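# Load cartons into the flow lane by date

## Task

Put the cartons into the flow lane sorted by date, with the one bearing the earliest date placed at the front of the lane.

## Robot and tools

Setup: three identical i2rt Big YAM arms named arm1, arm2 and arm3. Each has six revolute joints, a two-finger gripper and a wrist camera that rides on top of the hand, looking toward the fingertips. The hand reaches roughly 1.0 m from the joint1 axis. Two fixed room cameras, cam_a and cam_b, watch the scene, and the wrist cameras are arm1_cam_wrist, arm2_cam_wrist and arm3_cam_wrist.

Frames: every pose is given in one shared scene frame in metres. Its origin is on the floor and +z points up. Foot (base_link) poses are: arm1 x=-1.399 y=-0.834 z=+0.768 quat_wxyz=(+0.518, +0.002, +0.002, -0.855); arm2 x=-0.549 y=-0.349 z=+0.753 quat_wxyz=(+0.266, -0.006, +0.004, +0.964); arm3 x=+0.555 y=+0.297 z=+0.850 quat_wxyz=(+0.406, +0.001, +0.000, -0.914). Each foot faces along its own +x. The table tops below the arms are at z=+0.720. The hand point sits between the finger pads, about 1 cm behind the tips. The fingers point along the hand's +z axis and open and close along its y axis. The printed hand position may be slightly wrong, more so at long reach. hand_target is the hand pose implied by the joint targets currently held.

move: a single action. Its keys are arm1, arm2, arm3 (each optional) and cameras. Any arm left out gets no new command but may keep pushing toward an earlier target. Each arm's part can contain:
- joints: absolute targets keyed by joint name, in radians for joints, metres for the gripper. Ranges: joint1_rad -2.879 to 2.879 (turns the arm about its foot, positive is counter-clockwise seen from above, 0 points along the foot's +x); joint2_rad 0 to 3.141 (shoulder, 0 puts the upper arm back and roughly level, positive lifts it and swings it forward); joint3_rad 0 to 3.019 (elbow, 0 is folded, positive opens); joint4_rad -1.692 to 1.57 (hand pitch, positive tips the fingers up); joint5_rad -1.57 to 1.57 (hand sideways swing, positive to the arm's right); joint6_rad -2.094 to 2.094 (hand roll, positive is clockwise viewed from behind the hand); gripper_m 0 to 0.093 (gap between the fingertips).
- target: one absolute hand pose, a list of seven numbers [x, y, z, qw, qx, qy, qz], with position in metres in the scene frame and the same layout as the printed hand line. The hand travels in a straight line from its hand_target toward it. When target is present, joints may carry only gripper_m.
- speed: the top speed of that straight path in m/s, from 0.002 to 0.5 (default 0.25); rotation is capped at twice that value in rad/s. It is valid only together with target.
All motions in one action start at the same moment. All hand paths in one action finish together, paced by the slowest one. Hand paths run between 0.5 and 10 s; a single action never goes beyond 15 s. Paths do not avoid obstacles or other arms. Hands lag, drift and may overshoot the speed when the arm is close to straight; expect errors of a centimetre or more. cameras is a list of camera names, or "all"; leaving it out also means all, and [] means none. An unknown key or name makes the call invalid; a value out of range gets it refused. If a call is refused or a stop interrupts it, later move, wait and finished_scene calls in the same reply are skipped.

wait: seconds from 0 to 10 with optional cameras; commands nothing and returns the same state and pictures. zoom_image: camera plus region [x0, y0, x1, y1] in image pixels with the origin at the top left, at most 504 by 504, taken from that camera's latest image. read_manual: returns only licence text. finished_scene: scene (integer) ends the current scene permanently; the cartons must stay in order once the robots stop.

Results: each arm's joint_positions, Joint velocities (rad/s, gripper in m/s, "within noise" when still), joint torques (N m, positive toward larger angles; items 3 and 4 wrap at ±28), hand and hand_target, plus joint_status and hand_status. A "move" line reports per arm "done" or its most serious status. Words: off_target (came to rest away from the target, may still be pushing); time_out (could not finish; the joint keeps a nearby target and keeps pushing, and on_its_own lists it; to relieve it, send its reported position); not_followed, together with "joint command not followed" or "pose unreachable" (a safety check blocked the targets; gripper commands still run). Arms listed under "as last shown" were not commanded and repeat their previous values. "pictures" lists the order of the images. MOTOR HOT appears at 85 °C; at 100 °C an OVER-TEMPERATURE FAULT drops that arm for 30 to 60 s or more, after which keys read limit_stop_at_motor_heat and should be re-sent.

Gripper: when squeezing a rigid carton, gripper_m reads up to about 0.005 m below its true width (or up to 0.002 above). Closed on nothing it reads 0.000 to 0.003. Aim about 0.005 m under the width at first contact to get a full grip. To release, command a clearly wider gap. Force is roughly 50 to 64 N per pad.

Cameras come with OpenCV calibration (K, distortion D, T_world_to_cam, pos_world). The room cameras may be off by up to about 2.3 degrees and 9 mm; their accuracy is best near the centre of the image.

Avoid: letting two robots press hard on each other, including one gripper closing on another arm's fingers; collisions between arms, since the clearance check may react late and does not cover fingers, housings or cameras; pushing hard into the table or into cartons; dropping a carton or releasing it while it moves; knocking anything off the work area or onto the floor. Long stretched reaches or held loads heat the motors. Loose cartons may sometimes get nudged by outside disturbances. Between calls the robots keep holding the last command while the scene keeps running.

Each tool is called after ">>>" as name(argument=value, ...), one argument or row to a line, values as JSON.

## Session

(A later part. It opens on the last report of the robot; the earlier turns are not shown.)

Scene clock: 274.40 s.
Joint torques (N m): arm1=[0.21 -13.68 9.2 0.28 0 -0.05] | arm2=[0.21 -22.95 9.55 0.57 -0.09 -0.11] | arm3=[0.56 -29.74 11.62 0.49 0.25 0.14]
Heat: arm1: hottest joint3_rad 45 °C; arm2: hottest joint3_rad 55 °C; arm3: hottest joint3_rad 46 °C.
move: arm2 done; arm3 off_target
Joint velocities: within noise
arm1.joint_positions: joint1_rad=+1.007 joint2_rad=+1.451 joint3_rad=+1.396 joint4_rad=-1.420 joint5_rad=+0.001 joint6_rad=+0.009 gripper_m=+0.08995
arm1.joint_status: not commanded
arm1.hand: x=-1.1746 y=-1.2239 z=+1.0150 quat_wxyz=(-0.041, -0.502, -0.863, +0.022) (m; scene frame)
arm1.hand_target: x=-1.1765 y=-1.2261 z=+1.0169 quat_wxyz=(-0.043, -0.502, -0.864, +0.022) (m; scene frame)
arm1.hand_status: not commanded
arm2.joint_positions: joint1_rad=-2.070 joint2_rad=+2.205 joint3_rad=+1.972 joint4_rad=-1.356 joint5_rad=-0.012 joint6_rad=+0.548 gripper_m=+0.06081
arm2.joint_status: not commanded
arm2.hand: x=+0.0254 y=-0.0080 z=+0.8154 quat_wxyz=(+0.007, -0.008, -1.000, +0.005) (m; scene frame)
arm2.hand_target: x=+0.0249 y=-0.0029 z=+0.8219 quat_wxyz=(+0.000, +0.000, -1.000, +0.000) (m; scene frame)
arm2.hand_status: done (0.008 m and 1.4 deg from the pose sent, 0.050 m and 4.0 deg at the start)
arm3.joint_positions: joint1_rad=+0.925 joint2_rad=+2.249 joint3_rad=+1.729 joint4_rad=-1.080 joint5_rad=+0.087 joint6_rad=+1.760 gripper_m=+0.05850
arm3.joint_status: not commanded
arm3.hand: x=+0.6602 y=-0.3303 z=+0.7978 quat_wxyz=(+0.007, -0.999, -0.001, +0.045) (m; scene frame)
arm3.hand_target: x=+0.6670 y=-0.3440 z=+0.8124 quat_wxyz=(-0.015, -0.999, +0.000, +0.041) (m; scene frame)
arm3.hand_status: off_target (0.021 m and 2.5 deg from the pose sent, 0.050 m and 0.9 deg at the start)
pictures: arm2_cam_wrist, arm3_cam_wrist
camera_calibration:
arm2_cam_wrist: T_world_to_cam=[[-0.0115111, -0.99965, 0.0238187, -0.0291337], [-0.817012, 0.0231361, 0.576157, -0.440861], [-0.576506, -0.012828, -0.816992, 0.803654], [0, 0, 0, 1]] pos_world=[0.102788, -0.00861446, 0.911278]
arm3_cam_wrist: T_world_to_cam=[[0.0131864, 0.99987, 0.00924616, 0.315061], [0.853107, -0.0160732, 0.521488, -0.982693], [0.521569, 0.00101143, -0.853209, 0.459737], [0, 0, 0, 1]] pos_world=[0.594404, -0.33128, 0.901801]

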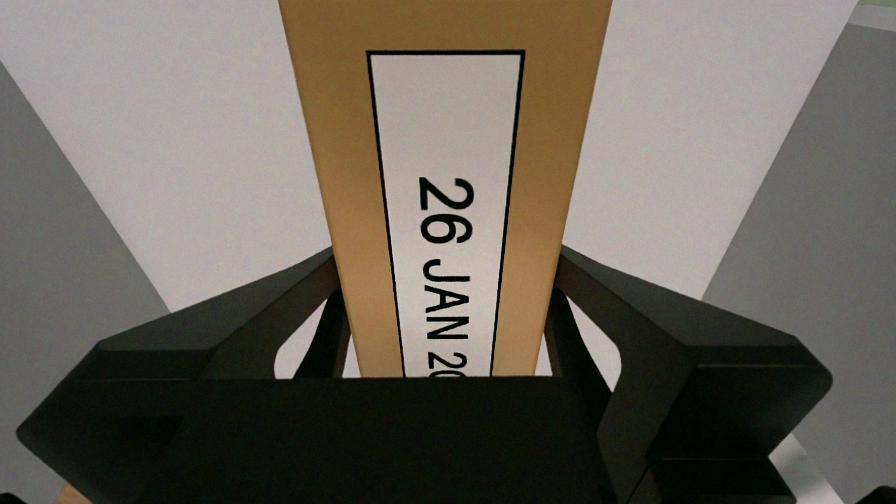

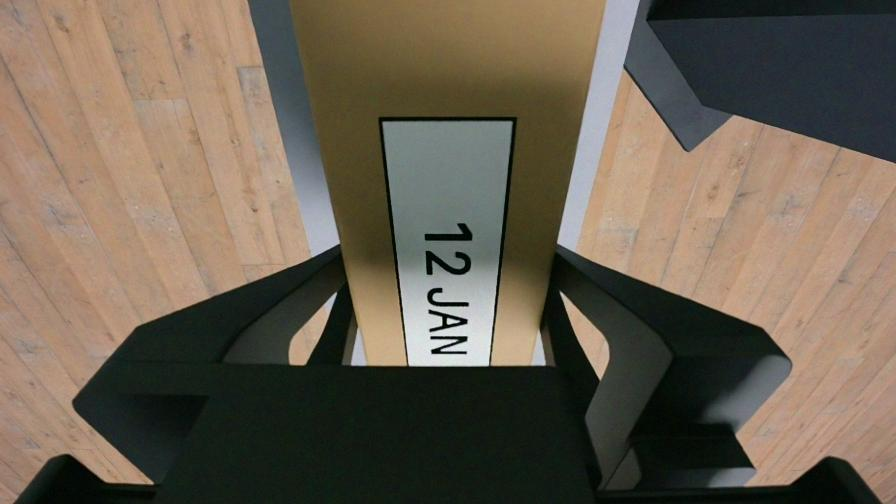

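>>> move(
  arm2={"target": [0.021, -0.003, 0.772, 0, 0, -1, 0], "speed": 0.12},
  arm3={"joints": {"joint2_rad": 2.285, "joint4_rad": -1.062}},
  cameras=["arm3_cam_wrist"],
)

>>> move(
  arm2={"joints": {"gripper_m": 0.09}},
  arm3={"joints": {"gripper_m": 0.07}},
  cameras=["arm2_cam_wrist", "arm3_cam_wrist"],
)

Scene clock: 280.20 s.
Joint torques (N m): arm1=[0.21 -13.8 9.2 0.28 0 -0.05] | arm2=[0.44 -20.72 7.79 1.39 -0.04 -0.07] | arm3=[0.67 -27.22 11.58 0.38 0.22 0.14]
Heat: arm1: hottest joint3_rad 45 °C; arm2: hottest joint3_rad 55 °C; arm3: hottest joint3_rad 46 °C.
move: arm2 off_target; arm3 done
Joint velocities: within noise
arm1: as last shown
arm2.joint_positions: joint1_rad=-2.070 joint2_rad=+2.210 joint3_rad=+1.911 joint4_rad=-1.262 joint5_rad=-0.013 joint6_rad=+0.548 gripper_m=+0.06081
arm2.joint_status: not commanded
arm2.hand: x=+0.0271 y=-0.0073 z=+0.7901 quat_wxyz=(-0.006, -0.008, -1.000, -0.002) (m; scene frame)
arm2.hand_target: x=+0.0207 y=-0.0033 z=+0.7722 quat_wxyz=(+0.000, +0.000, -1.000, +0.000) (m; scene frame)
arm2.hand_status: off_target (0.020 m and 1.2 deg from the pose sent, 0.044 m and 1.4 deg at the start)
arm3.joint_positions: joint1_rad=+0.925 joint2_rad=+2.265 joint3_rad=+1.729 joint4_rad=-1.068 joint5_rad=+0.088 joint6_rad=+1.761 gripper_m=+0.05849
arm3.joint_status: all done
arm3.hand: x=+0.6601 y=-0.3303 z=+0.7879 quat_wxyz=(+0.008, -0.999, -0.001, +0.045) (m; scene frame)
arm3.hand_target: x=+0.6659 y=-0.3386 z=+0.7842 quat_wxyz=(+0.002, -0.999, +0.000, +0.045) (m; scene frame)
arm3.hand_status: not commanded
pictures: arm3_cam_wrist
camera_calibration:
arm3_cam_wrist: T_world_to_cam=[[0.0139356, 0.999822, 0.0126872, 0.311921], [0.853879, -0.0185017, 0.520143, -0.977738], [0.520286, 0.0035848, -0.853985, 0.453632], [0, 0, 0, 1]] pos_world=[0.594505, -0.331582, 0.892001]

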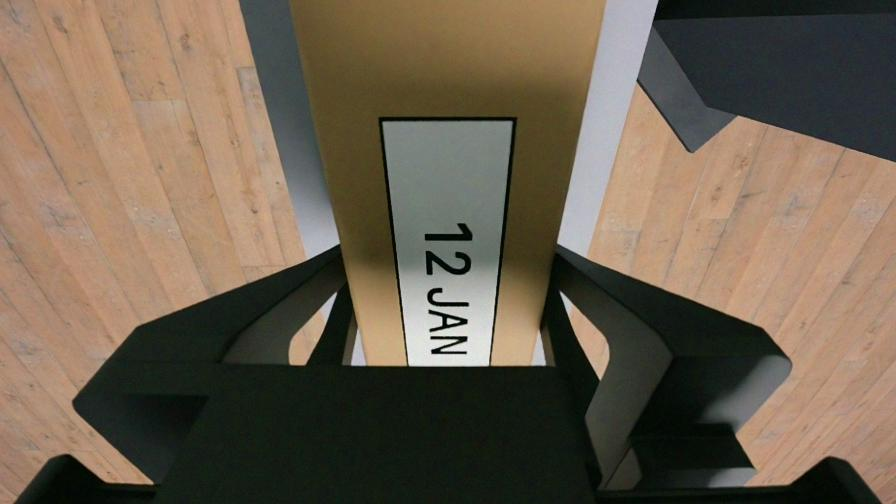

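Scene clock: 280.83 s.
Joint torques (N m): arm1=[0.21 -13.8 9.22 0.29 0 -0.05] | arm2=[0.5 -21.3 7.94 0.8 -0.03 -0.08] | arm3=[0.67 -27.4 11.51 0.44 0.21 0.15]
Heat: arm1: hottest joint3_rad 45 °C; arm2: hottest joint3_rad 55 °C; arm3: hottest joint3_rad 46 °C.
move: arm2 done; arm3 done
Joint velocities: within noise
arm1: as last shown
arm2.joint_positions: joint1_rad=-2.070 joint2_rad=+2.210 joint3_rad=+1.908 joint4_rad=-1.247 joint5_rad=-0.013 joint6_rad=+0.548 gripper_m=+0.08987
arm2.joint_status: all done
arm2.hand: x=+0.0293 y=-0.0060 z=+0.7890 quat_wxyz=(-0.011, -0.008, -1.000, -0.006) (m; scene frame)
arm2.hand_target: x=+0.0208 y=-0.0034 z=+0.7722 quat_wxyz=(+0.000, +0.000, -1.000, +0.000) (m; scene frame)
arm2.hand_status: not commanded
arm3.joint_positions: joint1_rad=+0.925 joint2_rad=+2.265 joint3_rad=+1.729 joint4_rad=-1.068 joint5_rad=+0.088 joint6_rad=+1.761 gripper_m=+0.06991
arm3.joint_status: all done
arm3.hand: x=+0.6601 y=-0.3303 z=+0.7879 quat_wxyz=(+0.008, -0.999, -0.001, +0.045) (m; scene frame)
arm3.hand_target: x=+0.6659 y=-0.3386 z=+0.7842 quat_wxyz=(+0.002, -0.999, +0.000, +0.045) (m; scene frame)
arm3.hand_status: not commanded
pictures: arm2_cam_wrist, arm3_cam_wrist
camera_calibration:
arm2_cam_wrist: T_world_to_cam=[[-0.0112756, -0.999935, 0.00173526, -0.00897111], [-0.836434, 0.0103828, 0.547969, -0.399788], [-0.547952, 0.00472724, -0.836497, 0.799002], [0, 0, 0, 1]] pos_world=[0.103317, -0.00859667, 0.88745]
arm3_cam_wrist: T_world_to_cam=[[0.0139356, 0.999822, 0.0126872, 0.311921], [0.853879, -0.0185017, 0.520143, -0.977738], [0.520286, 0.0035848, -0.853985, 0.453632], [0, 0, 0, 1]] pos_world=[0.594505, -0.331582, 0.892001]

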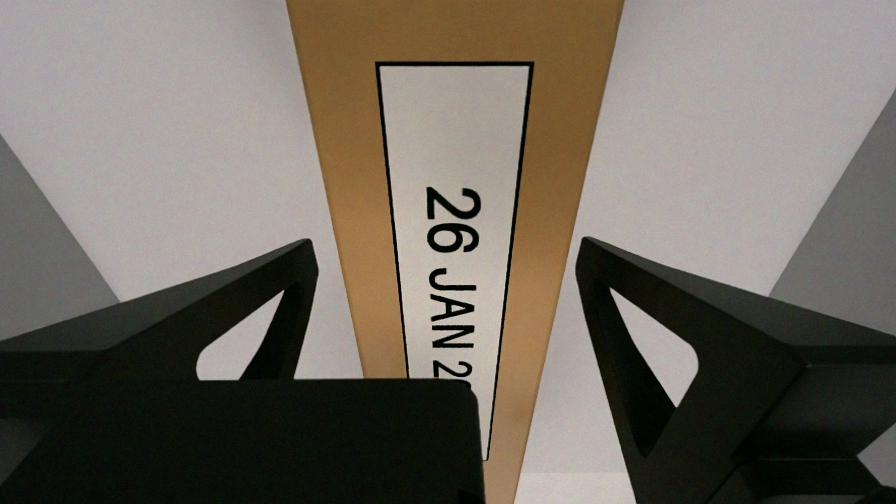

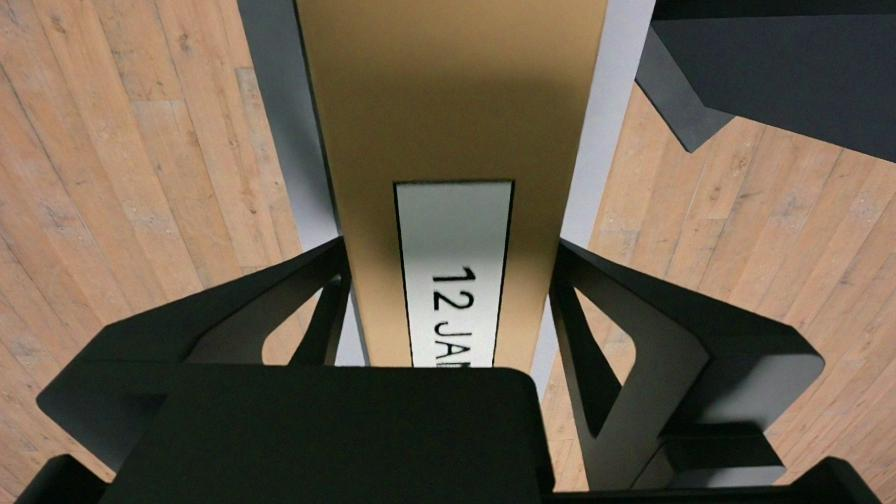

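>>> move(
  arm2={"target": [0.027, -0.006, 0.94, 0, 0, -1, 0], "speed": 0.35},
  arm3={"joints": {"gripper_m": 0.09}},
  cameras=[],
)

>>> move(
  arm2={"target": [-0.32, -0.015, 0.95, 0, 0, -1, 0], "speed": 0.45},
  arm3={"target": [0.66, -0.335, 0.91, 0, -0.999, 0, 0.0436], "speed": 0.3},
  cameras=["arm3_cam_wrist"],
)

>>> move(
  arm3={"joints": {"joint1_rad": 0.12, "joint2_rad": 1.25, "joint3_rad": 0.92, "joint4_rad": -1.22, "joint5_rad": 0, "joint6_rad": 0.956}},
  cameras=[],
)

>>> move(
  arm3={"target": [-0.006, -0.012, 0.85, 0, -1, 0, 0], "speed": 0.45},
  cameras=["arm3_cam_wrist"],
)

Scene clock: 286.30 s.
Joint torques (N m): arm1=[0.21 -13.8 9.2 0.28 0 -0.05] | arm2=[-0.44 -20.01 14.6 -0.18 0.01 -0.12] | arm3=[0.73 -27.34 11.59 0.42 0.22 0.15]
Heat: arm1: hottest joint3_rad 45 °C; arm2: hottest joint3_rad 55 °C; arm3: hottest joint3_rad 45 °C.
move: arm2 off_target; arm3 done
Joint velocities: within noise
arm1: as last shown
arm2.joint_positions: joint1_rad=-2.070 joint2_rad=+2.140 joint3_rad=+2.160 joint4_rad=-1.624 joint5_rad=-0.014 joint6_rad=+0.542 gripper_m=+0.08995
arm2.joint_status: not commanded
arm2.hand: x=+0.0146 y=-0.0121 z=+0.9294 quat_wxyz=(+0.013, -0.005, -1.000, +0.008) (m; scene frame)
arm2.hand_target: x=+0.0263 y=-0.0065 z=+0.9400 quat_wxyz=(-0.001, +0.000, -1.000, +0.000) (m; scene frame)
arm2.hand_status: off_target (0.017 m and 1.9 deg from the pose sent, 0.151 m and 1.6 deg at the start; pose on its path clipped on 5 of 51 steps)
arm3.joint_positions: joint1_rad=+0.925 joint2_rad=+2.265 joint3_rad=+1.729 joint4_rad=-1.068 joint5_rad=+0.088 joint6_rad=+1.761 gripper_m=+0.08991
arm3.joint_status: all done
arm3.hand: x=+0.6601 y=-0.3303 z=+0.7879 quat_wxyz=(+0.008, -0.999, -0.001, +0.045) (m; scene frame)
arm3.hand_target: x=+0.6659 y=-0.3386 z=+0.7842 quat_wxyz=(+0.002, -0.999, +0.000, +0.045) (m; scene frame)
arm3.hand_status: not commanded
pictures: none
No camera images: "cameras" was empty.

Scene clock: 288.27 s.
Joint torques (N m): arm1=[0.21 -13.8 9.2 0.28 0 -0.05] | arm2=[0.38 -9.99 8.32 0.73 0.11 0.11] | arm3=[-0.03 -27.11 13.59 -0.14 0.16 0.07]
Heat: arm1: hottest joint3_rad 45 °C; arm2: hottest joint3_rad 54 °C; arm3: hottest joint3_rad 45 °C.
move: arm2 done; arm3 off_target
Joint velocities: within noise
arm1: as last shown
arm2.joint_positions: joint1_rad=-1.651 joint2_rad=+1.407 joint3_rad=+1.241 joint4_rad=-1.391 joint5_rad=-0.016 joint6_rad=+0.947 gripper_m=+0.08995
arm2.joint_status: not commanded
arm2.hand: x=-0.3160 y=-0.0137 z=+0.9579 quat_wxyz=(-0.002, +0.002, -1.000, -0.005) (m; scene frame)
arm2.hand_target: x=-0.3200 y=-0.0150 z=+0.9502 quat_wxyz=(+0.000, +0.000, -1.000, +0.000) (m; scene frame)
arm2.hand_status: done (0.009 m and 0.7 deg from the pose sent, 0.335 m and 1.9 deg at the start)
arm3.joint_positions: joint1_rad=+0.925 joint2_rad=+2.115 joint3_rad=+1.794 joint4_rad=-1.282 joint5_rad=+0.088 joint6_rad=+1.761 gripper_m=+0.08991
arm3.joint_status: not commanded
arm3.hand: x=+0.6587 y=-0.3244 z=+0.9036 quat_wxyz=(+0.008, -0.999, -0.001, +0.045) (m; scene frame)
arm3.hand_target: x=+0.6599 y=-0.3346 z=+0.9101 quat_wxyz=(+0.000, -0.999, +0.000, +0.044) (m; scene frame)
arm3.hand_status: off_target (0.012 m and 0.9 deg from the pose sent, 0.122 m and 1.0 deg at the start)
pictures: arm3_cam_wrist
camera_calibration:
arm3_cam_wrist: T_world_to_cam=[[0.0138963, 0.999832, 0.0119697, 0.305324], [0.853805, -0.0180953, 0.520278, -1.03652], [0.520407, 0.00298984, -0.853913, 0.552721], [0, 0, 0, 1]] pos_world=[0.593105, -0.325682, 1.0076]

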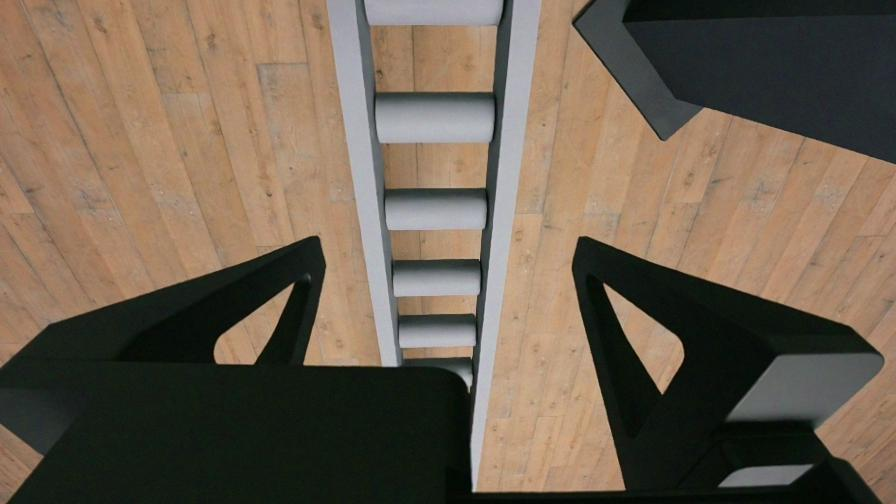

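Scene clock: 289.83 s.
Joint torques (N m): arm1=[0.21 -13.74 9.18 0.28 0 -0.05] | arm2=[0.32 -10.05 8.32 0.72 0.12 0.1] | arm3=[-0.56 -12.22 10.37 0.36 0.02 -0.03]
Heat: arm1: hottest joint3_rad 45 °C; arm2: hottest joint3_rad 54 °C; arm3: hottest joint3_rad 45 °C.
move: arm3 done
Joint velocities: within noise
arm1, arm2: as last shown
arm2.hand_target: x=-0.3200 y=-0.0151 z=+0.9502 quat_wxyz=(+0.000, +0.000, -1.000, +0.000) (m; scene frame)
arm3.joint_positions: joint1_rad=+0.130 joint2_rad=+1.257 joint3_rad=+0.921 joint4_rad=-1.220 joint5_rad=+0.003 joint6_rad=+0.965 gripper_m=+0.08992
arm3.joint_status: all done
arm3.hand: x=+0.3640 y=+0.0234 z=+0.9894 quat_wxyz=(-0.005, -1.000, -0.001, +0.004) (m; scene frame)
arm3.hand_target: x=+0.3616 y=+0.0253 z=+0.9915 quat_wxyz=(-0.009, -1.000, +0.000, +0.005) (m; scene frame)
arm3.hand_status: not commanded
pictures: none
No camera images: "cameras" was empty.

Scene clock: 291.90 s.
Joint torques (N m): arm1=[0.21 -13.86 9.2 0.28 0.01 -0.05] | arm2=[0.38 -9.99 8.32 0.7 0.11 0.1] | arm3=[0.03 -25.29 13.55 0.1 0 -0.04]
Heat: arm1: hottest joint3_rad 45 °C; arm2: hottest joint3_rad 54 °C; arm3: hottest joint3_rad 45 °C.
move: arm3 off_target
Joint velocities: within noise
arm1, arm2: as last shown
arm3.joint_positions: joint1_rad=-0.331 joint2_rad=+2.139 joint3_rad=+1.704 joint4_rad=-1.132 joint5_rad=+0.003 joint6_rad=+0.514 gripper_m=+0.08992
arm3.joint_status: not commanded
arm3.hand: x=+0.0026 y=-0.0065 z=+0.8550 quat_wxyz=(+0.001, -1.000, +0.005, +0.001) (m; scene frame)
arm3.hand_target: x=-0.0057 y=-0.0118 z=+0.8500 quat_wxyz=(+0.000, -1.000, +0.000, +0.000) (m; scene frame)
arm3.hand_status: off_target (0.011 m and 0.5 deg from the pose sent, 0.397 m and 0.8 deg at the start; pose on its path clipped on 21 of 62 steps)
pictures: arm3_cam_wrist
camera_calibration:
arm3_cam_wrist: T_world_to_cam=[[0.0248294, 0.999691, -0.00134224, 0.00845902], [0.804365, -0.0191808, 0.593826, -0.50808], [0.593617, -0.015824, -0.804592, 0.809232], [0, 0, 0, 1]] pos_world=[-0.0719027, -0.00539647, 0.952824]

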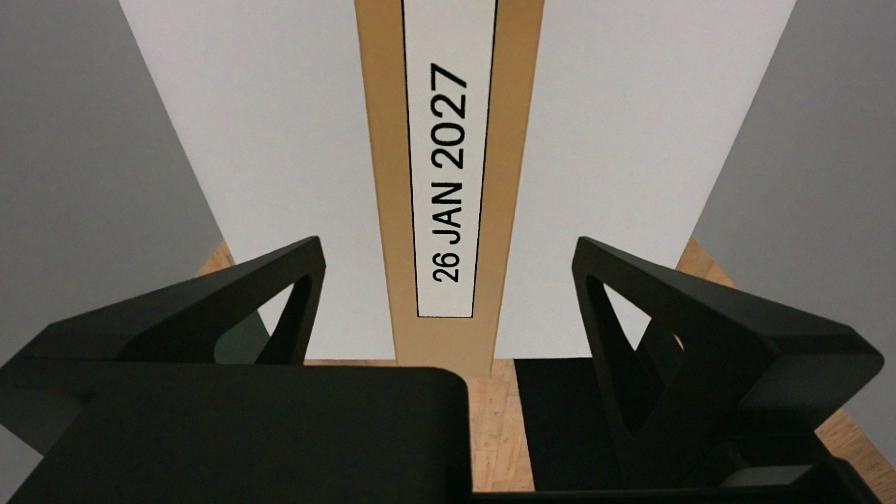

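>>> move(
  arm3={"target": [-0.003, -0.0077, 0.774, 0, -1, 0, 0], "speed": 0.2},
  cameras=[],
)

>>> move(
  arm3={"joints": {"gripper_m": 0.056}},
  cameras=[],
)

>>> move(
  arm3={"target": [0, -0.005, 0.93, 0, -1, 0, 0], "speed": 0.35},
  cameras=[],
)

>>> move(
  arm3={"target": [0.25, 0, 0.97, 0, -1, 0, 0], "speed": 0.35},
  cameras=["arm3_cam_wrist"],
)

>>> move(
  arm3={"joints": {"joint1_rad": 0.93, "joint2_rad": 2.135, "joint3_rad": 1.785, "joint4_rad": -1.155, "joint5_rad": 0.086, "joint6_rad": 1.759}},
  cameras=[],
)

>>> move(
  arm3={"target": [0.667, -0.3455, 0.810, -0.0149, -0.9990, 0.0003, 0.0416], "speed": 0.15},
  cameras=["arm3_cam_wrist"],
)

Scene clock: 299.10 s.
Joint torques (N m): arm1=[0.21 -13.8 9.2 0.28 0 -0.05] | arm2=[0.38 -9.99 8.34 0.73 0.11 0.09] | arm3=[-0.26 -26.64 10.15 0.72 0 -0.04]
Heat: arm1: hottest joint3_rad 45 °C; arm2: hottest joint3_rad 54 °C; arm3: hottest joint3_rad 46 °C.
move: arm3 off_target
Joint velocities: within noise
arm1, arm2: as last shown
arm1.hand_target: x=-1.1765 y=-1.2261 z=+1.0170 quat_wxyz=(-0.043, -0.502, -0.864, +0.022) (m; scene frame)
arm3.joint_positions: joint1_rad=-0.331 joint2_rad=+2.238 joint3_rad=+1.673 joint4_rad=-1.001 joint5_rad=+0.003 joint6_rad=+0.510 gripper_m=+0.08992
arm3.joint_status: not commanded
arm3.hand: x=+0.0001 y=-0.0080 z=+0.7842 quat_wxyz=(+0.000, -1.000, +0.003, +0.002) (m; scene frame)
arm3.hand_target: x=-0.0029 y=-0.0076 z=+0.7742 quat_wxyz=(+0.000, -1.000, +0.000, +0.000) (m; scene frame)
arm3.hand_status: off_target (0.011 m and 0.4 deg from the pose sent, 0.081 m and 0.5 deg at the start)
pictures: none
No camera images: "cameras" was empty.

Scene clock: 299.73 s.
Joint torques (N m): arm1=[0.21 -13.86 9.2 0.28 0 -0.05] | arm2=[0.38 -9.99 8.32 0.72 0.11 0.09] | arm3=[-0.09 -26.58 10.07 0.73 0.01 -0.02]
Heat: arm1: hottest joint3_rad 45 °C; arm2: hottest joint3_rad 54 °C; arm3: hottest joint3_rad 46 °C.
move: arm3 done
Joint velocities: within noise
arm1.joint_positions: joint1_rad=+1.007 joint2_rad=+1.451 joint3_rad=+1.396 joint4_rad=-1.420 joint5_rad=+0.001 joint6_rad=+0.009 gripper_m=+0.08995
arm1.joint_status: not commanded
arm1.hand: x=-1.1746 y=-1.2239 z=+1.0150 quat_wxyz=(-0.041, -0.502, -0.863, +0.022) (m; scene frame)
arm1.hand_target: x=-1.1765 y=-1.2261 z=+1.0169 quat_wxyz=(-0.043, -0.502, -0.864, +0.022) (m; scene frame)
arm1.hand_status: not commanded
arm2: as last shown
arm3.joint_positions: joint1_rad=-0.331 joint2_rad=+2.238 joint3_rad=+1.673 joint4_rad=-1.001 joint5_rad=+0.003 joint6_rad=+0.510 gripper_m=+0.05862
arm3.joint_status: all done
arm3.hand: x=+0.0001 y=-0.0080 z=+0.7842 quat_wxyz=(+0.000, -1.000, +0.002, +0.002) (m; scene frame)
arm3.hand_target: x=-0.0029 y=-0.0076 z=+0.7742 quat_wxyz=(+0.000, -1.000, +0.000, +0.000) (m; scene frame)
arm3.hand_status: not commanded
pictures: none
No camera images: "cameras" was empty.

Scene clock: 301.20 s.
Joint torques (N m): arm1=[0.21 -13.86 9.21 0.27 0 -0.05] | arm2=[0.38 -9.99 8.34 0.72 0.11 0.1] | arm3=[-0.32 -27.93 15.08 -0.13 0.04 -0.02]
Heat: arm1: hottest joint3_rad 45 °C; arm2: hottest joint3_rad 54 °C; arm3: hottest joint3_rad 46 °C.
move: arm3 off_target
Joint velocities: within noise
arm1, arm2: as last shown
arm3.joint_positions: joint1_rad=-0.331 joint2_rad=+2.072 joint3_rad=+1.741 joint4_rad=-1.282 joint5_rad=+0.002 joint6_rad=+0.509 gripper_m=+0.05856
arm3.joint_status: not commanded
arm3.hand: x=+0.0166 y=+0.0011 z=+0.9089 quat_wxyz=(+0.011, -1.000, +0.002, -0.019) (m; scene frame)
arm3.hand_target: x=+0.0009 y=-0.0044 z=+0.9303 quat_wxyz=(+0.000, -1.000, +0.000, +0.000) (m; scene frame)
arm3.hand_status: off_target (0.028 m and 2.6 deg from the pose sent, 0.146 m and 0.3 deg at the start; pose on its path clipped on 6 of 44 steps)
pictures: none
No camera images: "cameras" was empty.

Scene clock: 303.00 s.
Joint torques (N m): arm1=[0.15 -13.74 9.21 0.28 -0.01 -0.05] | arm2=[0.32 -10.05 8.32 0.7 0.11 0.09] | arm3=[0.67 -18.67 10.89 0.51 0.19 0.16]
Heat: arm1: hottest joint3_rad 45 °C; arm2: hottest joint3_rad 54 °C; arm3: hottest joint3_rad 46 °C.
move: arm3 off_target
Joint velocities: within noise
arm1, arm2: as last shown
arm1.hand_target: x=-1.1765 y=-1.2261 z=+1.0170 quat_wxyz=(-0.043, -0.502, -0.864, +0.022) (m; scene frame)
arm3.joint_positions: joint1_rad=-0.067 joint2_rad=+1.544 joint3_rad=+1.122 joint4_rad=-1.184 joint5_rad=-0.002 joint6_rad=+0.766 gripper_m=+0.05855
arm3.joint_status: not commanded
arm3.hand: x=+0.2527 y=+0.0059 z=+0.9583 quat_wxyz=(+0.012, -1.000, -0.001, -0.014) (m; scene frame)
arm3.hand_target: x=+0.2502 y=+0.0002 z=+0.9699 quat_wxyz=(+0.000, -1.000, +0.000, +0.000) (m; scene frame)
arm3.hand_status: off_target (0.013 m and 2.1 deg from the pose sent, 0.241 m and 2.6 deg at the start)
pictures: arm3_cam_wrist
camera_calibration:
arm3_cam_wrist: T_world_to_cam=[[0.0128118, 0.999694, 0.0211775, -0.0284785], [0.786063, -0.0231596, 0.617712, -0.788689], [0.618013, 0.00873284, -0.786119, 0.720117], [0, 0, 0, 1]] pos_world=[0.175282, 0.00391542, 1.05388]

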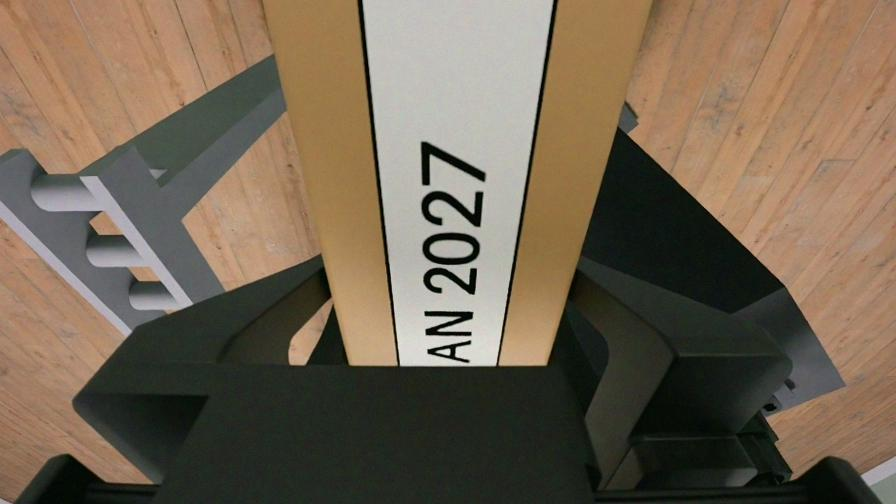

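Scene clock: 305.13 s.
Joint torques (N m): arm1=[0.21 -13.86 9.18 0.27 0 -0.05] | arm2=[0.32 -9.99 8.34 0.72 0.11 0.09] | arm3=[0.38 -29.74 15.13 -0.03 0.21 0.15]
Heat: arm1: hottest joint3_rad 45 °C; arm2: hottest joint3_rad 53 °C; arm3: hottest joint3_rad 46 °C.
move: arm3 done
Joint velocities: within noise
arm1, arm2: as last shown
arm3.joint_positions: joint1_rad=+0.924 joint2_rad=+2.153 joint3_rad=+1.727 joint4_rad=-1.147 joint5_rad=+0.084 joint6_rad=+1.750 gripper_m=+0.05855
arm3.joint_status: all done
arm3.hand: x=+0.6594 y=-0.3279 z=+0.8567 quat_wxyz=(-0.006, -0.999, -0.005, +0.041) (m; scene frame)
arm3.hand_target: x=+0.6671 y=-0.3496 z=+0.8887 quat_wxyz=(-0.040, -0.999, -0.002, +0.035) (m; scene frame)
arm3.hand_status: not commanded
pictures: none
No camera images: "cameras" was empty.

Scene clock: 306.50 s.
Joint torques (N m): arm1=[0.21 -13.74 9.2 0.28 0 -0.05] | arm2=[0.32 -9.99 8.31 0.73 0.11 0.09] | arm3=[0.67 -29.98 11.97 0.47 0.33 0.16]
Heat: arm1: hottest joint3_rad 45 °C; arm2: hottest joint3_rad 53 °C; arm3: hottest joint3_rad 46 °C.
move: arm3 off_target
Joint velocities: within noise
arm1: as last shown
arm2.joint_positions: joint1_rad=-1.651 joint2_rad=+1.407 joint3_rad=+1.241 joint4_rad=-1.391 joint5_rad=-0.016 joint6_rad=+0.947 gripper_m=+0.08995
arm2.joint_status: not commanded
arm2.hand: x=-0.3160 y=-0.0137 z=+0.9579 quat_wxyz=(-0.002, +0.002, -1.000, -0.005) (m; scene frame)
arm2.hand_target: x=-0.3200 y=-0.0151 z=+0.9502 quat_wxyz=(+0.000, +0.000, -1.000, +0.000) (m; scene frame)
arm2.hand_status: not commanded
arm3.joint_positions: joint1_rad=+0.924 joint2_rad=+2.259 joint3_rad=+1.727 joint4_rad=-1.078 joint5_rad=+0.085 joint6_rad=+1.759 gripper_m=+0.05855
arm3.joint_status: not commanded
arm3.hand: x=+0.6594 y=-0.3285 z=+0.7913 quat_wxyz=(+0.011, -0.999, -0.001, +0.045) (m; scene frame)
arm3.hand_target: x=+0.6669 y=-0.3447 z=+0.8104 quat_wxyz=(-0.015, -0.999, +0.000, +0.041) (m; scene frame)
arm3.hand_status: off_target (0.026 m and 3.0 deg from the pose sent, 0.051 m and 1.1 deg at the start)
pictures: arm3_cam_wrist
camera_calibration:
arm3_cam_wrist: T_world_to_cam=[[0.0136379, 0.99974, 0.0182524, 0.305858], [0.852968, -0.0211575, 0.521534, -0.980334], [0.521785, 0.00845609, -0.853035, 0.456736], [0, 0, 0, 1]] pos_world=[0.593704, -0.330382, 0.895307]

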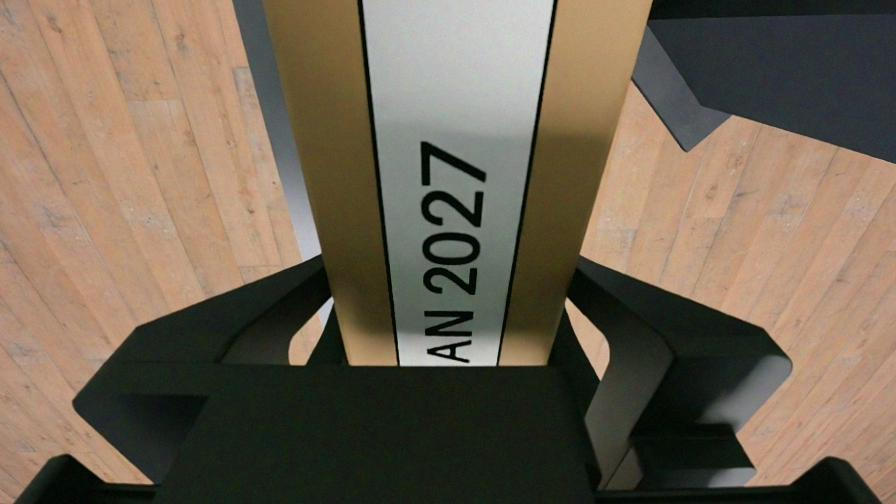

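>>> move(
  arm3={"joints": {"joint2_rad": 2.26, "joint4_rad": -1.034}},
  cameras=["arm3_cam_wrist"],
)

Scene clock: 314.87 s.
Joint torques (N m): arm1=[0.26 -13.86 9.2 0.27 0 -0.05] | arm2=[0.38 -10.05 8.34 0.72 0.11 0.09] | arm3=[0.97 -28.98 12 0.59 0.31 0.16]
Heat: arm1: hottest joint3_rad 45 °C; arm2: hottest joint3_rad 53 °C; arm3: hottest joint3_rad 45 °C.
move: arm3 done
Joint velocities: within noise
arm1, arm2: as last shown
arm3.joint_positions: joint1_rad=+0.924 joint2_rad=+2.259 joint3_rad=+1.727 joint4_rad=-1.043 joint5_rad=+0.085 joint6_rad=+1.760 gripper_m=+0.05855
arm3.joint_status: all done
arm3.hand: x=+0.6610 y=-0.3368 z=+0.7911 quat_wxyz=(-0.006, -0.999, +0.000, +0.041) (m; scene frame)
arm3.hand_target: x=+0.6681 y=-0.3509 z=+0.8006 quat_wxyz=(-0.025, -0.999, +0.001, +0.039) (m; scene frame)
arm3.hand_status: not commanded
pictures: arm3_cam_wrist
camera_calibration:
arm3_cam_wrist: T_world_to_cam=[[0.0140745, 0.999776, -0.0158004, 0.340872], [0.849545, -0.00362292, 0.527504, -0.978312], [0.527328, -0.0208475, -0.849406, 0.439421], [0, 0, 0, 1]] pos_world=[0.594604, -0.335179, 0.894696]

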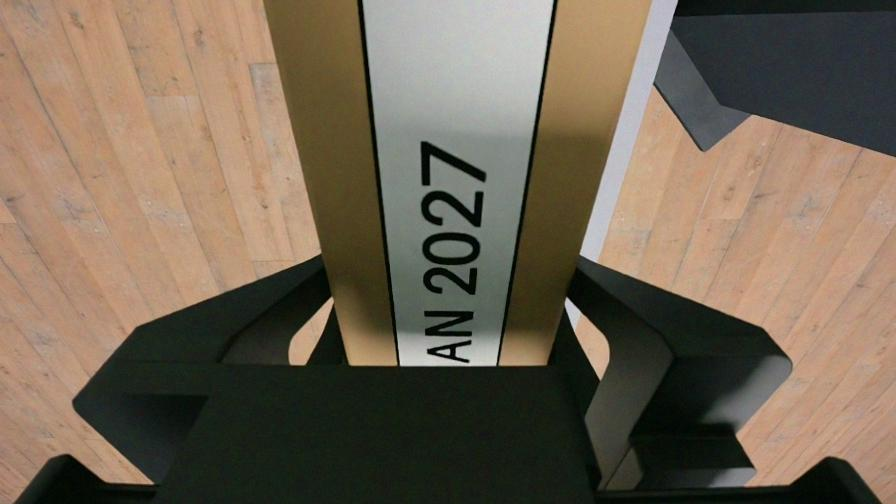

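>>> move(
  arm3={"joints": {"joint2_rad": 2.285}},
  cameras=["arm3_cam_wrist"],
)

Scene clock: 318.53 s.
Joint torques (N m): arm1=[0.21 -13.68 9.21 0.29 0 -0.05] | arm2=[0.38 -9.99 8.34 0.72 0.11 0.09] | arm3=[0.85 -29.04 11.77 0.5 0.31 0.15]
Heat: arm1: hottest joint3_rad 45 °C; arm2: hottest joint3_rad 53 °C; arm3: hottest joint3_rad 45 °C.
move: arm3 done
Joint velocities: within noise
arm1, arm2: as last shown
arm3.joint_positions: joint1_rad=+0.924 joint2_rad=+2.284 joint3_rad=+1.727 joint4_rad=-1.041 joint5_rad=+0.085 joint6_rad=+1.760 gripper_m=+0.05855
arm3.joint_status: all done
arm3.hand: x=+0.6602 y=-0.3325 z=+0.7755 quat_wxyz=(+0.005, -0.999, -0.001, +0.043) (m; scene frame)
arm3.hand_target: x=+0.6673 y=-0.3463 z=+0.7847 quat_wxyz=(-0.013, -0.999, +0.000, +0.042) (m; scene frame)
arm3.hand_status: not commanded
pictures: arm3_cam_wrist
camera_calibration:
arm3_cam_wrist: T_world_to_cam=[[0.0143968, 0.999874, 0.00663619, 0.31865], [0.851823, -0.0157402, 0.523594, -0.97185], [0.523632, -0.00188523, -0.851942, 0.437428], [0, 0, 0, 1]] pos_world=[0.594205, -0.333082, 0.879403]

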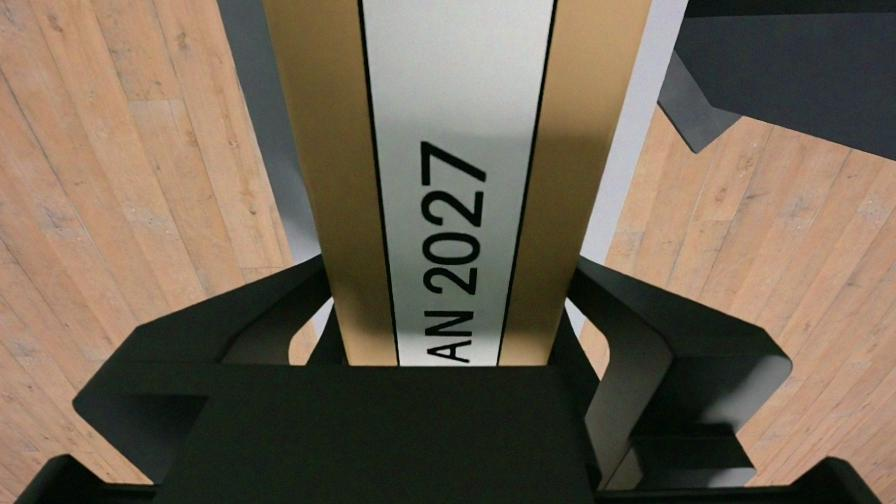

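>>> move(
  arm3={"joints": {"joint2_rad": 2.298}},
  cameras=[],
)

>>> move(
  arm3={"joints": {"gripper_m": 0.075}},
  cameras=["arm3_cam_wrist"],
)

>>> wait(
  seconds=1.2,
  cameras=["arm3_cam_wrist"],
)

Scene clock: 321.53 s.
Joint torques (N m): arm1=[0.26 -13.74 9.2 0.29 0 -0.06] | arm2=[0.38 -9.99 8.32 0.72 0.11 0.09] | arm3=[0.62 -27.81 11.75 0.5 0.32 0.15]
Heat: arm1: hottest joint3_rad 45 °C; arm2: hottest joint3_rad 53 °C; arm3: hottest joint3_rad 45 °C.
move: arm3 done
Joint velocities: within noise
arm1, arm2: as last shown
arm3.joint_positions: joint1_rad=+0.924 joint2_rad=+2.284 joint3_rad=+1.727 joint4_rad=-1.041 joint5_rad=+0.085 joint6_rad=+1.760 gripper_m=+0.05855
arm3.joint_status: all done
arm3.hand: x=+0.6602 y=-0.3324 z=+0.7753 quat_wxyz=(+0.005, -0.999, -0.001, +0.043) (m; scene frame)
arm3.hand_target: x=+0.6668 y=-0.3438 z=+0.7766 quat_wxyz=(-0.007, -0.999, +0.000, +0.043) (m; scene frame)
arm3.hand_status: not commanded
pictures: none
No camera images: "cameras" was empty.

Scene clock: 322.07 s.
Joint torques (N m): arm1=[0.15 -13.8 9.2 0.28 0 -0.05] | arm2=[0.32 -9.99 8.32 0.73 0.12 0.1] | arm3=[1.03 -27.69 11.88 0.44 0.25 0.14]
Heat: arm1: hottest joint3_rad 45 °C; arm2: hottest joint3_rad 53 °C; arm3: hottest joint3_rad 45 °C.
move: arm3 done
Joint velocities: within noise
arm1.joint_positions: joint1_rad=+1.007 joint2_rad=+1.451 joint3_rad=+1.396 joint4_rad=-1.420 joint5_rad=+0.001 joint6_rad=+0.009 gripper_m=+0.08995
arm1.joint_status: not commanded
arm1.hand: x=-1.1746 y=-1.2239 z=+1.0150 quat_wxyz=(-0.041, -0.502, -0.863, +0.022) (m; scene frame)
arm1.hand_target: x=-1.1765 y=-1.2261 z=+1.0170 quat_wxyz=(-0.043, -0.502, -0.864, +0.022) (m; scene frame)
arm1.hand_status: not commanded
arm2: as last shown
arm3.joint_positions: joint1_rad=+0.924 joint2_rad=+2.284 joint3_rad=+1.727 joint4_rad=-1.041 joint5_rad=+0.087 joint6_rad=+1.760 gripper_m=+0.07483
arm3.joint_status: all done
arm3.hand: x=+0.6600 y=-0.3324 z=+0.7753 quat_wxyz=(+0.005, -0.999, -0.001, +0.044) (m; scene frame)
arm3.hand_target: x=+0.6668 y=-0.3438 z=+0.7766 quat_wxyz=(-0.007, -0.999, +0.000, +0.043) (m; scene frame)
arm3.hand_status: not commanded
pictures: arm3_cam_wrist
camera_calibration:
arm3_cam_wrist: T_world_to_cam=[[0.0147131, 0.999869, 0.00668613, 0.318419], [0.852474, -0.0160383, 0.522524, -0.971205], [0.522563, -0.00198818, -0.852599, 0.438487], [0, 0, 0, 1]] pos_world=[0.594105, -0.333083, 0.879201]

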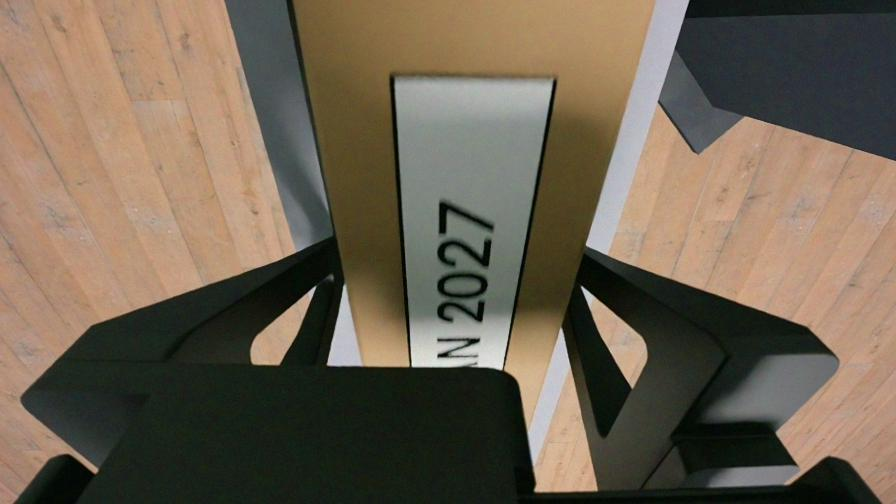

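Scene clock: 323.27 s.
Joint torques (N m): arm1=[0.21 -13.8 9.2 0.28 0 -0.06] | arm2=[0.38 -9.99 8.32 0.73 0.11 0.09] | arm3=[0.73 -27.87 11.81 0.46 0.26 0.15]
Heat: arm1: hottest joint3_rad 45 °C; arm2: hottest joint3_rad 53 °C; arm3: hottest joint3_rad 45 °C.
Joint velocities: within noise
arm1.joint_positions: joint1_rad=+1.007 joint2_rad=+1.451 joint3_rad=+1.396 joint4_rad=-1.420 joint5_rad=+0.001 joint6_rad=+0.009 gripper_m=+0.08995
arm1.joint_status: not commanded
arm1.hand: x=-1.1746 y=-1.2239 z=+1.0150 quat_wxyz=(-0.041, -0.502, -0.863, +0.022) (m; scene frame)
arm1.hand_target: x=-1.1765 y=-1.2261 z=+1.0170 quat_wxyz=(-0.043, -0.502, -0.864, +0.022) (m; scene frame)
arm1.hand_status: not commanded
arm2.joint_positions: joint1_rad=-1.651 joint2_rad=+1.407 joint3_rad=+1.241 joint4_rad=-1.391 joint5_rad=-0.016 joint6_rad=+0.947 gripper_m=+0.08995
arm2.joint_status: not commanded
arm2.hand: x=-0.3160 y=-0.0137 z=+0.9579 quat_wxyz=(-0.002, +0.002, -1.000, -0.005) (m; scene frame)
arm2.hand_target: x=-0.3200 y=-0.0151 z=+0.9502 quat_wxyz=(+0.000, +0.000, -1.000, +0.000) (m; scene frame)
arm2.hand_status: not commanded
arm3.joint_positions: joint1_rad=+0.924 joint2_rad=+2.284 joint3_rad=+1.727 joint4_rad=-1.041 joint5_rad=+0.087 joint6_rad=+1.760 gripper_m=+0.07493
arm3.joint_status: all done
arm3.hand: x=+0.6600 y=-0.3324 z=+0.7753 quat_wxyz=(+0.005, -0.999, -0.001, +0.044) (m; scene frame)
arm3.hand_target: x=+0.6668 y=-0.3438 z=+0.7766 quat_wxyz=(-0.007, -0.999, +0.000, +0.043) (m; scene frame)
arm3.hand_status: not commanded
wait: 1.20 s; at rest by 0.27 s
pictures: arm3_cam_wrist
camera_calibration:
arm3_cam_wrist: T_world_to_cam=[[0.0147131, 0.999869, 0.00668613, 0.318419], [0.852474, -0.0160383, 0.522524, -0.971205], [0.522563, -0.00198818, -0.852599, 0.438487], [0, 0, 0, 1]] pos_world=[0.594105, -0.333083, 0.879201]

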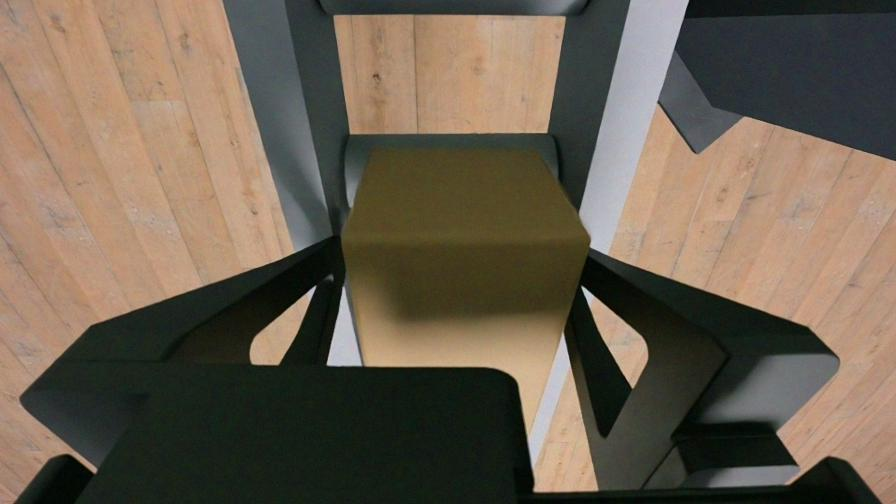

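>>> move(
  arm3={"joints": {"gripper_m": 0.09}},
  cameras=[],
)

>>> wait(
  seconds=0.8,
  cameras=["arm3_cam_wrist"],
)

>>> move(
  arm3={"target": [0.66, -0.335, 0.91, 0, -0.999, 0, 0.0436], "speed": 0.3},
  cameras=["arm3_cam_wrist", "cam_b"],
)

Scene clock: 326.73 s.
Joint torques (N m): arm1=[0.15 -13.74 9.21 0.29 0 -0.05] | arm2=[0.38 -9.99 8.32 0.72 0.11 0.1] | arm3=[0.91 -28.04 11.84 0.47 0.26 0.13]
Heat: arm1: hottest joint3_rad 45 °C; arm2: hottest joint3_rad 52 °C; arm3: hottest joint3_rad 45 °C.
move: arm3 done
Joint velocities: within noise
arm1, arm2: as last shown
arm3.joint_positions: joint1_rad=+0.924 joint2_rad=+2.284 joint3_rad=+1.727 joint4_rad=-1.041 joint5_rad=+0.087 joint6_rad=+1.760 gripper_m=+0.08983
arm3.joint_status: all done
arm3.hand: x=+0.6600 y=-0.3325 z=+0.7753 quat_wxyz=(+0.005, -0.999, -0.001, +0.044) (m; scene frame)
arm3.hand_target: x=+0.6668 y=-0.3438 z=+0.7766 quat_wxyz=(-0.007, -0.999, +0.000, +0.043) (m; scene frame)
arm3.hand_status: not commanded
pictures: none
No camera images: "cameras" was empty.

Scene clock: 327.53 s.
Joint torques (N m): arm1=[0.15 -13.8 9.21 0.27 0 -0.05] | arm2=[0.32 -9.99 8.34 0.7 0.12 0.09] | arm3=[0.85 -27.75 11.86 0.43 0.25 0.13]
Heat: arm1: hottest joint3_rad 45 °C; arm2: hottest joint3_rad 52 °C; arm3: hottest joint3_rad 45 °C.
Joint velocities: within noise
arm1.joint_positions: joint1_rad=+1.007 joint2_rad=+1.451 joint3_rad=+1.396 joint4_rad=-1.420 joint5_rad=+0.001 joint6_rad=+0.009 gripper_m=+0.08995
arm1.joint_status: not commanded
arm1.hand: x=-1.1746 y=-1.2239 z=+1.0150 quat_wxyz=(-0.041, -0.502, -0.863, +0.022) (m; scene frame)
arm1.hand_target: x=-1.1765 y=-1.2261 z=+1.0170 quat_wxyz=(-0.043, -0.502, -0.864, +0.022) (m; scene frame)
arm1.hand_status: not commanded
arm2.joint_positions: joint1_rad=-1.651 joint2_rad=+1.407 joint3_rad=+1.241 joint4_rad=-1.391 joint5_rad=-0.016 joint6_rad=+0.947 gripper_m=+0.08995
arm2.joint_status: not commanded
arm2.hand: x=-0.3160 y=-0.0137 z=+0.9579 quat_wxyz=(-0.002, +0.002, -1.000, -0.005) (m; scene frame)
arm2.hand_target: x=-0.3200 y=-0.0151 z=+0.9502 quat_wxyz=(+0.000, +0.000, -1.000, +0.000) (m; scene frame)
arm2.hand_status: not commanded
arm3.joint_positions: joint1_rad=+0.924 joint2_rad=+2.284 joint3_rad=+1.727 joint4_rad=-1.041 joint5_rad=+0.087 joint6_rad=+1.760 gripper_m=+0.08991
arm3.joint_status: all done
arm3.hand: x=+0.6600 y=-0.3325 z=+0.7753 quat_wxyz=(+0.005, -0.999, -0.001, +0.044) (m; scene frame)
arm3.hand_target: x=+0.6668 y=-0.3438 z=+0.7766 quat_wxyz=(-0.007, -0.999, +0.000, +0.043) (m; scene frame)
arm3.hand_status: not commanded
wait: 0.80 s; at rest by 0.27 s
pictures: arm3_cam_wrist
camera_calibration:
arm3_cam_wrist: T_world_to_cam=[[0.0147162, 0.999869, 0.0066811, 0.318422], [0.852662, -0.016039, 0.522217, -0.971046], [0.522256, -0.00198834, -0.852787, 0.438834], [0, 0, 0, 1]] pos_world=[0.594105, -0.333083, 0.879201]

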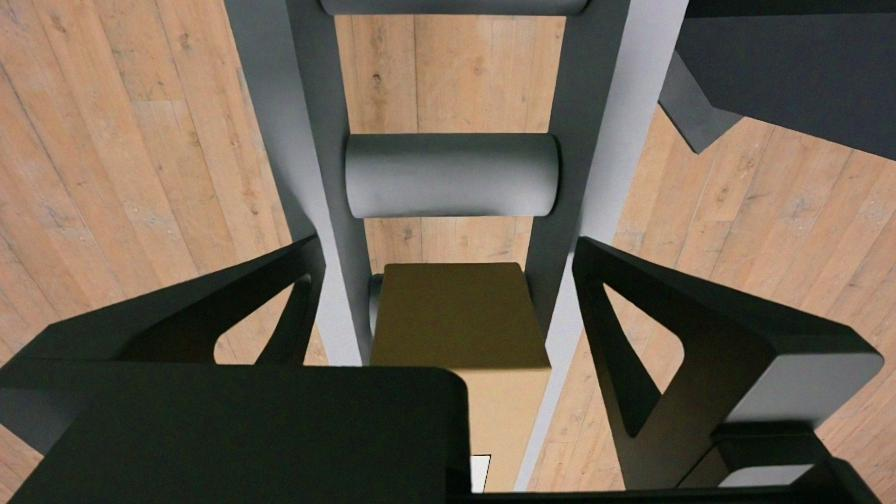

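Scene clock: 328.87 s.
Joint torques (N m): arm1=[0.15 -13.8 9.2 0.28 0 -0.05] | arm2=[0.38 -9.99 8.34 0.7 0.11 0.09] | arm3=[0.26 -25.41 12.81 -0.09 0.21 0.07]
Heat: arm1: hottest joint3_rad 45 °C; arm2: hottest joint3_rad 52 °C; arm3: hottest joint3_rad 45 °C.
move: arm3 off_target
Joint velocities: within noise
arm1, arm2: as last shown
arm1.hand_target: x=-1.1765 y=-1.2261 z=+1.0169 quat_wxyz=(-0.043, -0.502, -0.864, +0.022) (m; scene frame)
arm3.joint_positions: joint1_rad=+0.924 joint2_rad=+2.096 joint3_rad=+1.804 joint4_rad=-1.282 joint5_rad=+0.087 joint6_rad=+1.760 gripper_m=+0.08991
arm3.joint_status: not commanded
arm3.hand: x=+0.6591 y=-0.3297 z=+0.9191 quat_wxyz=(-0.007, -0.999, +0.000, +0.042) (m; scene frame)
arm3.hand_target: x=+0.6599 y=-0.3347 z=+0.9101 quat_wxyz=(+0.000, -0.999, +0.000, +0.044) (m; scene frame)
arm3.hand_status: off_target (0.011 m and 0.8 deg from the pose sent, 0.135 m and 0.6 deg at the start)
pictures: arm3_cam_wrist, cam_b
camera_calibration:
arm3_cam_wrist: T_world_to_cam=[[0.0147944, 0.999742, -0.0172396, 0.336556], [0.85023, -0.00350465, 0.5264, -1.04351], [0.526204, -0.0224454, -0.850062, 0.55006], [0, 0, 0, 1]] pos_world=[0.592805, -0.32778, 1.02269]

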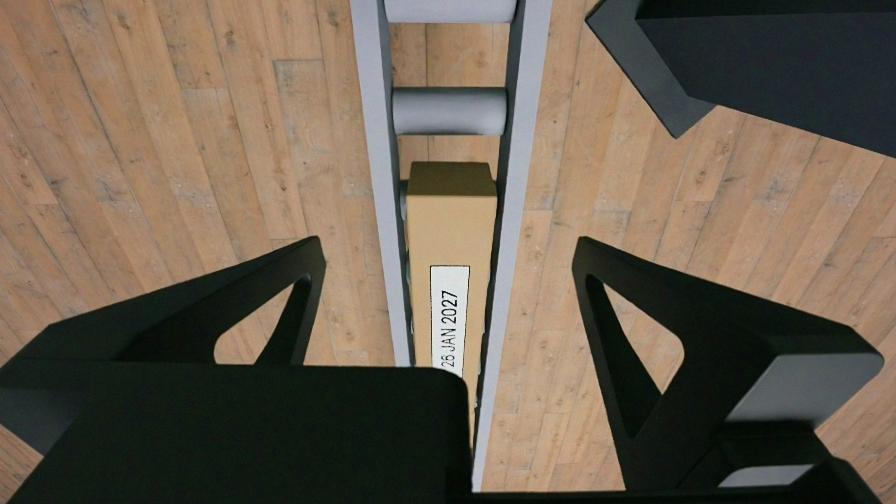

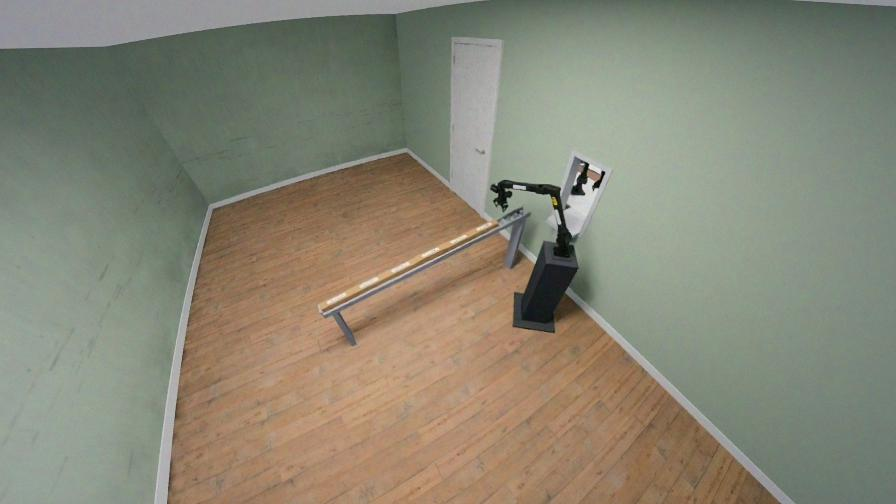

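>>> finished_scene(
  scene=2,
)

The scene is finished: the task was done.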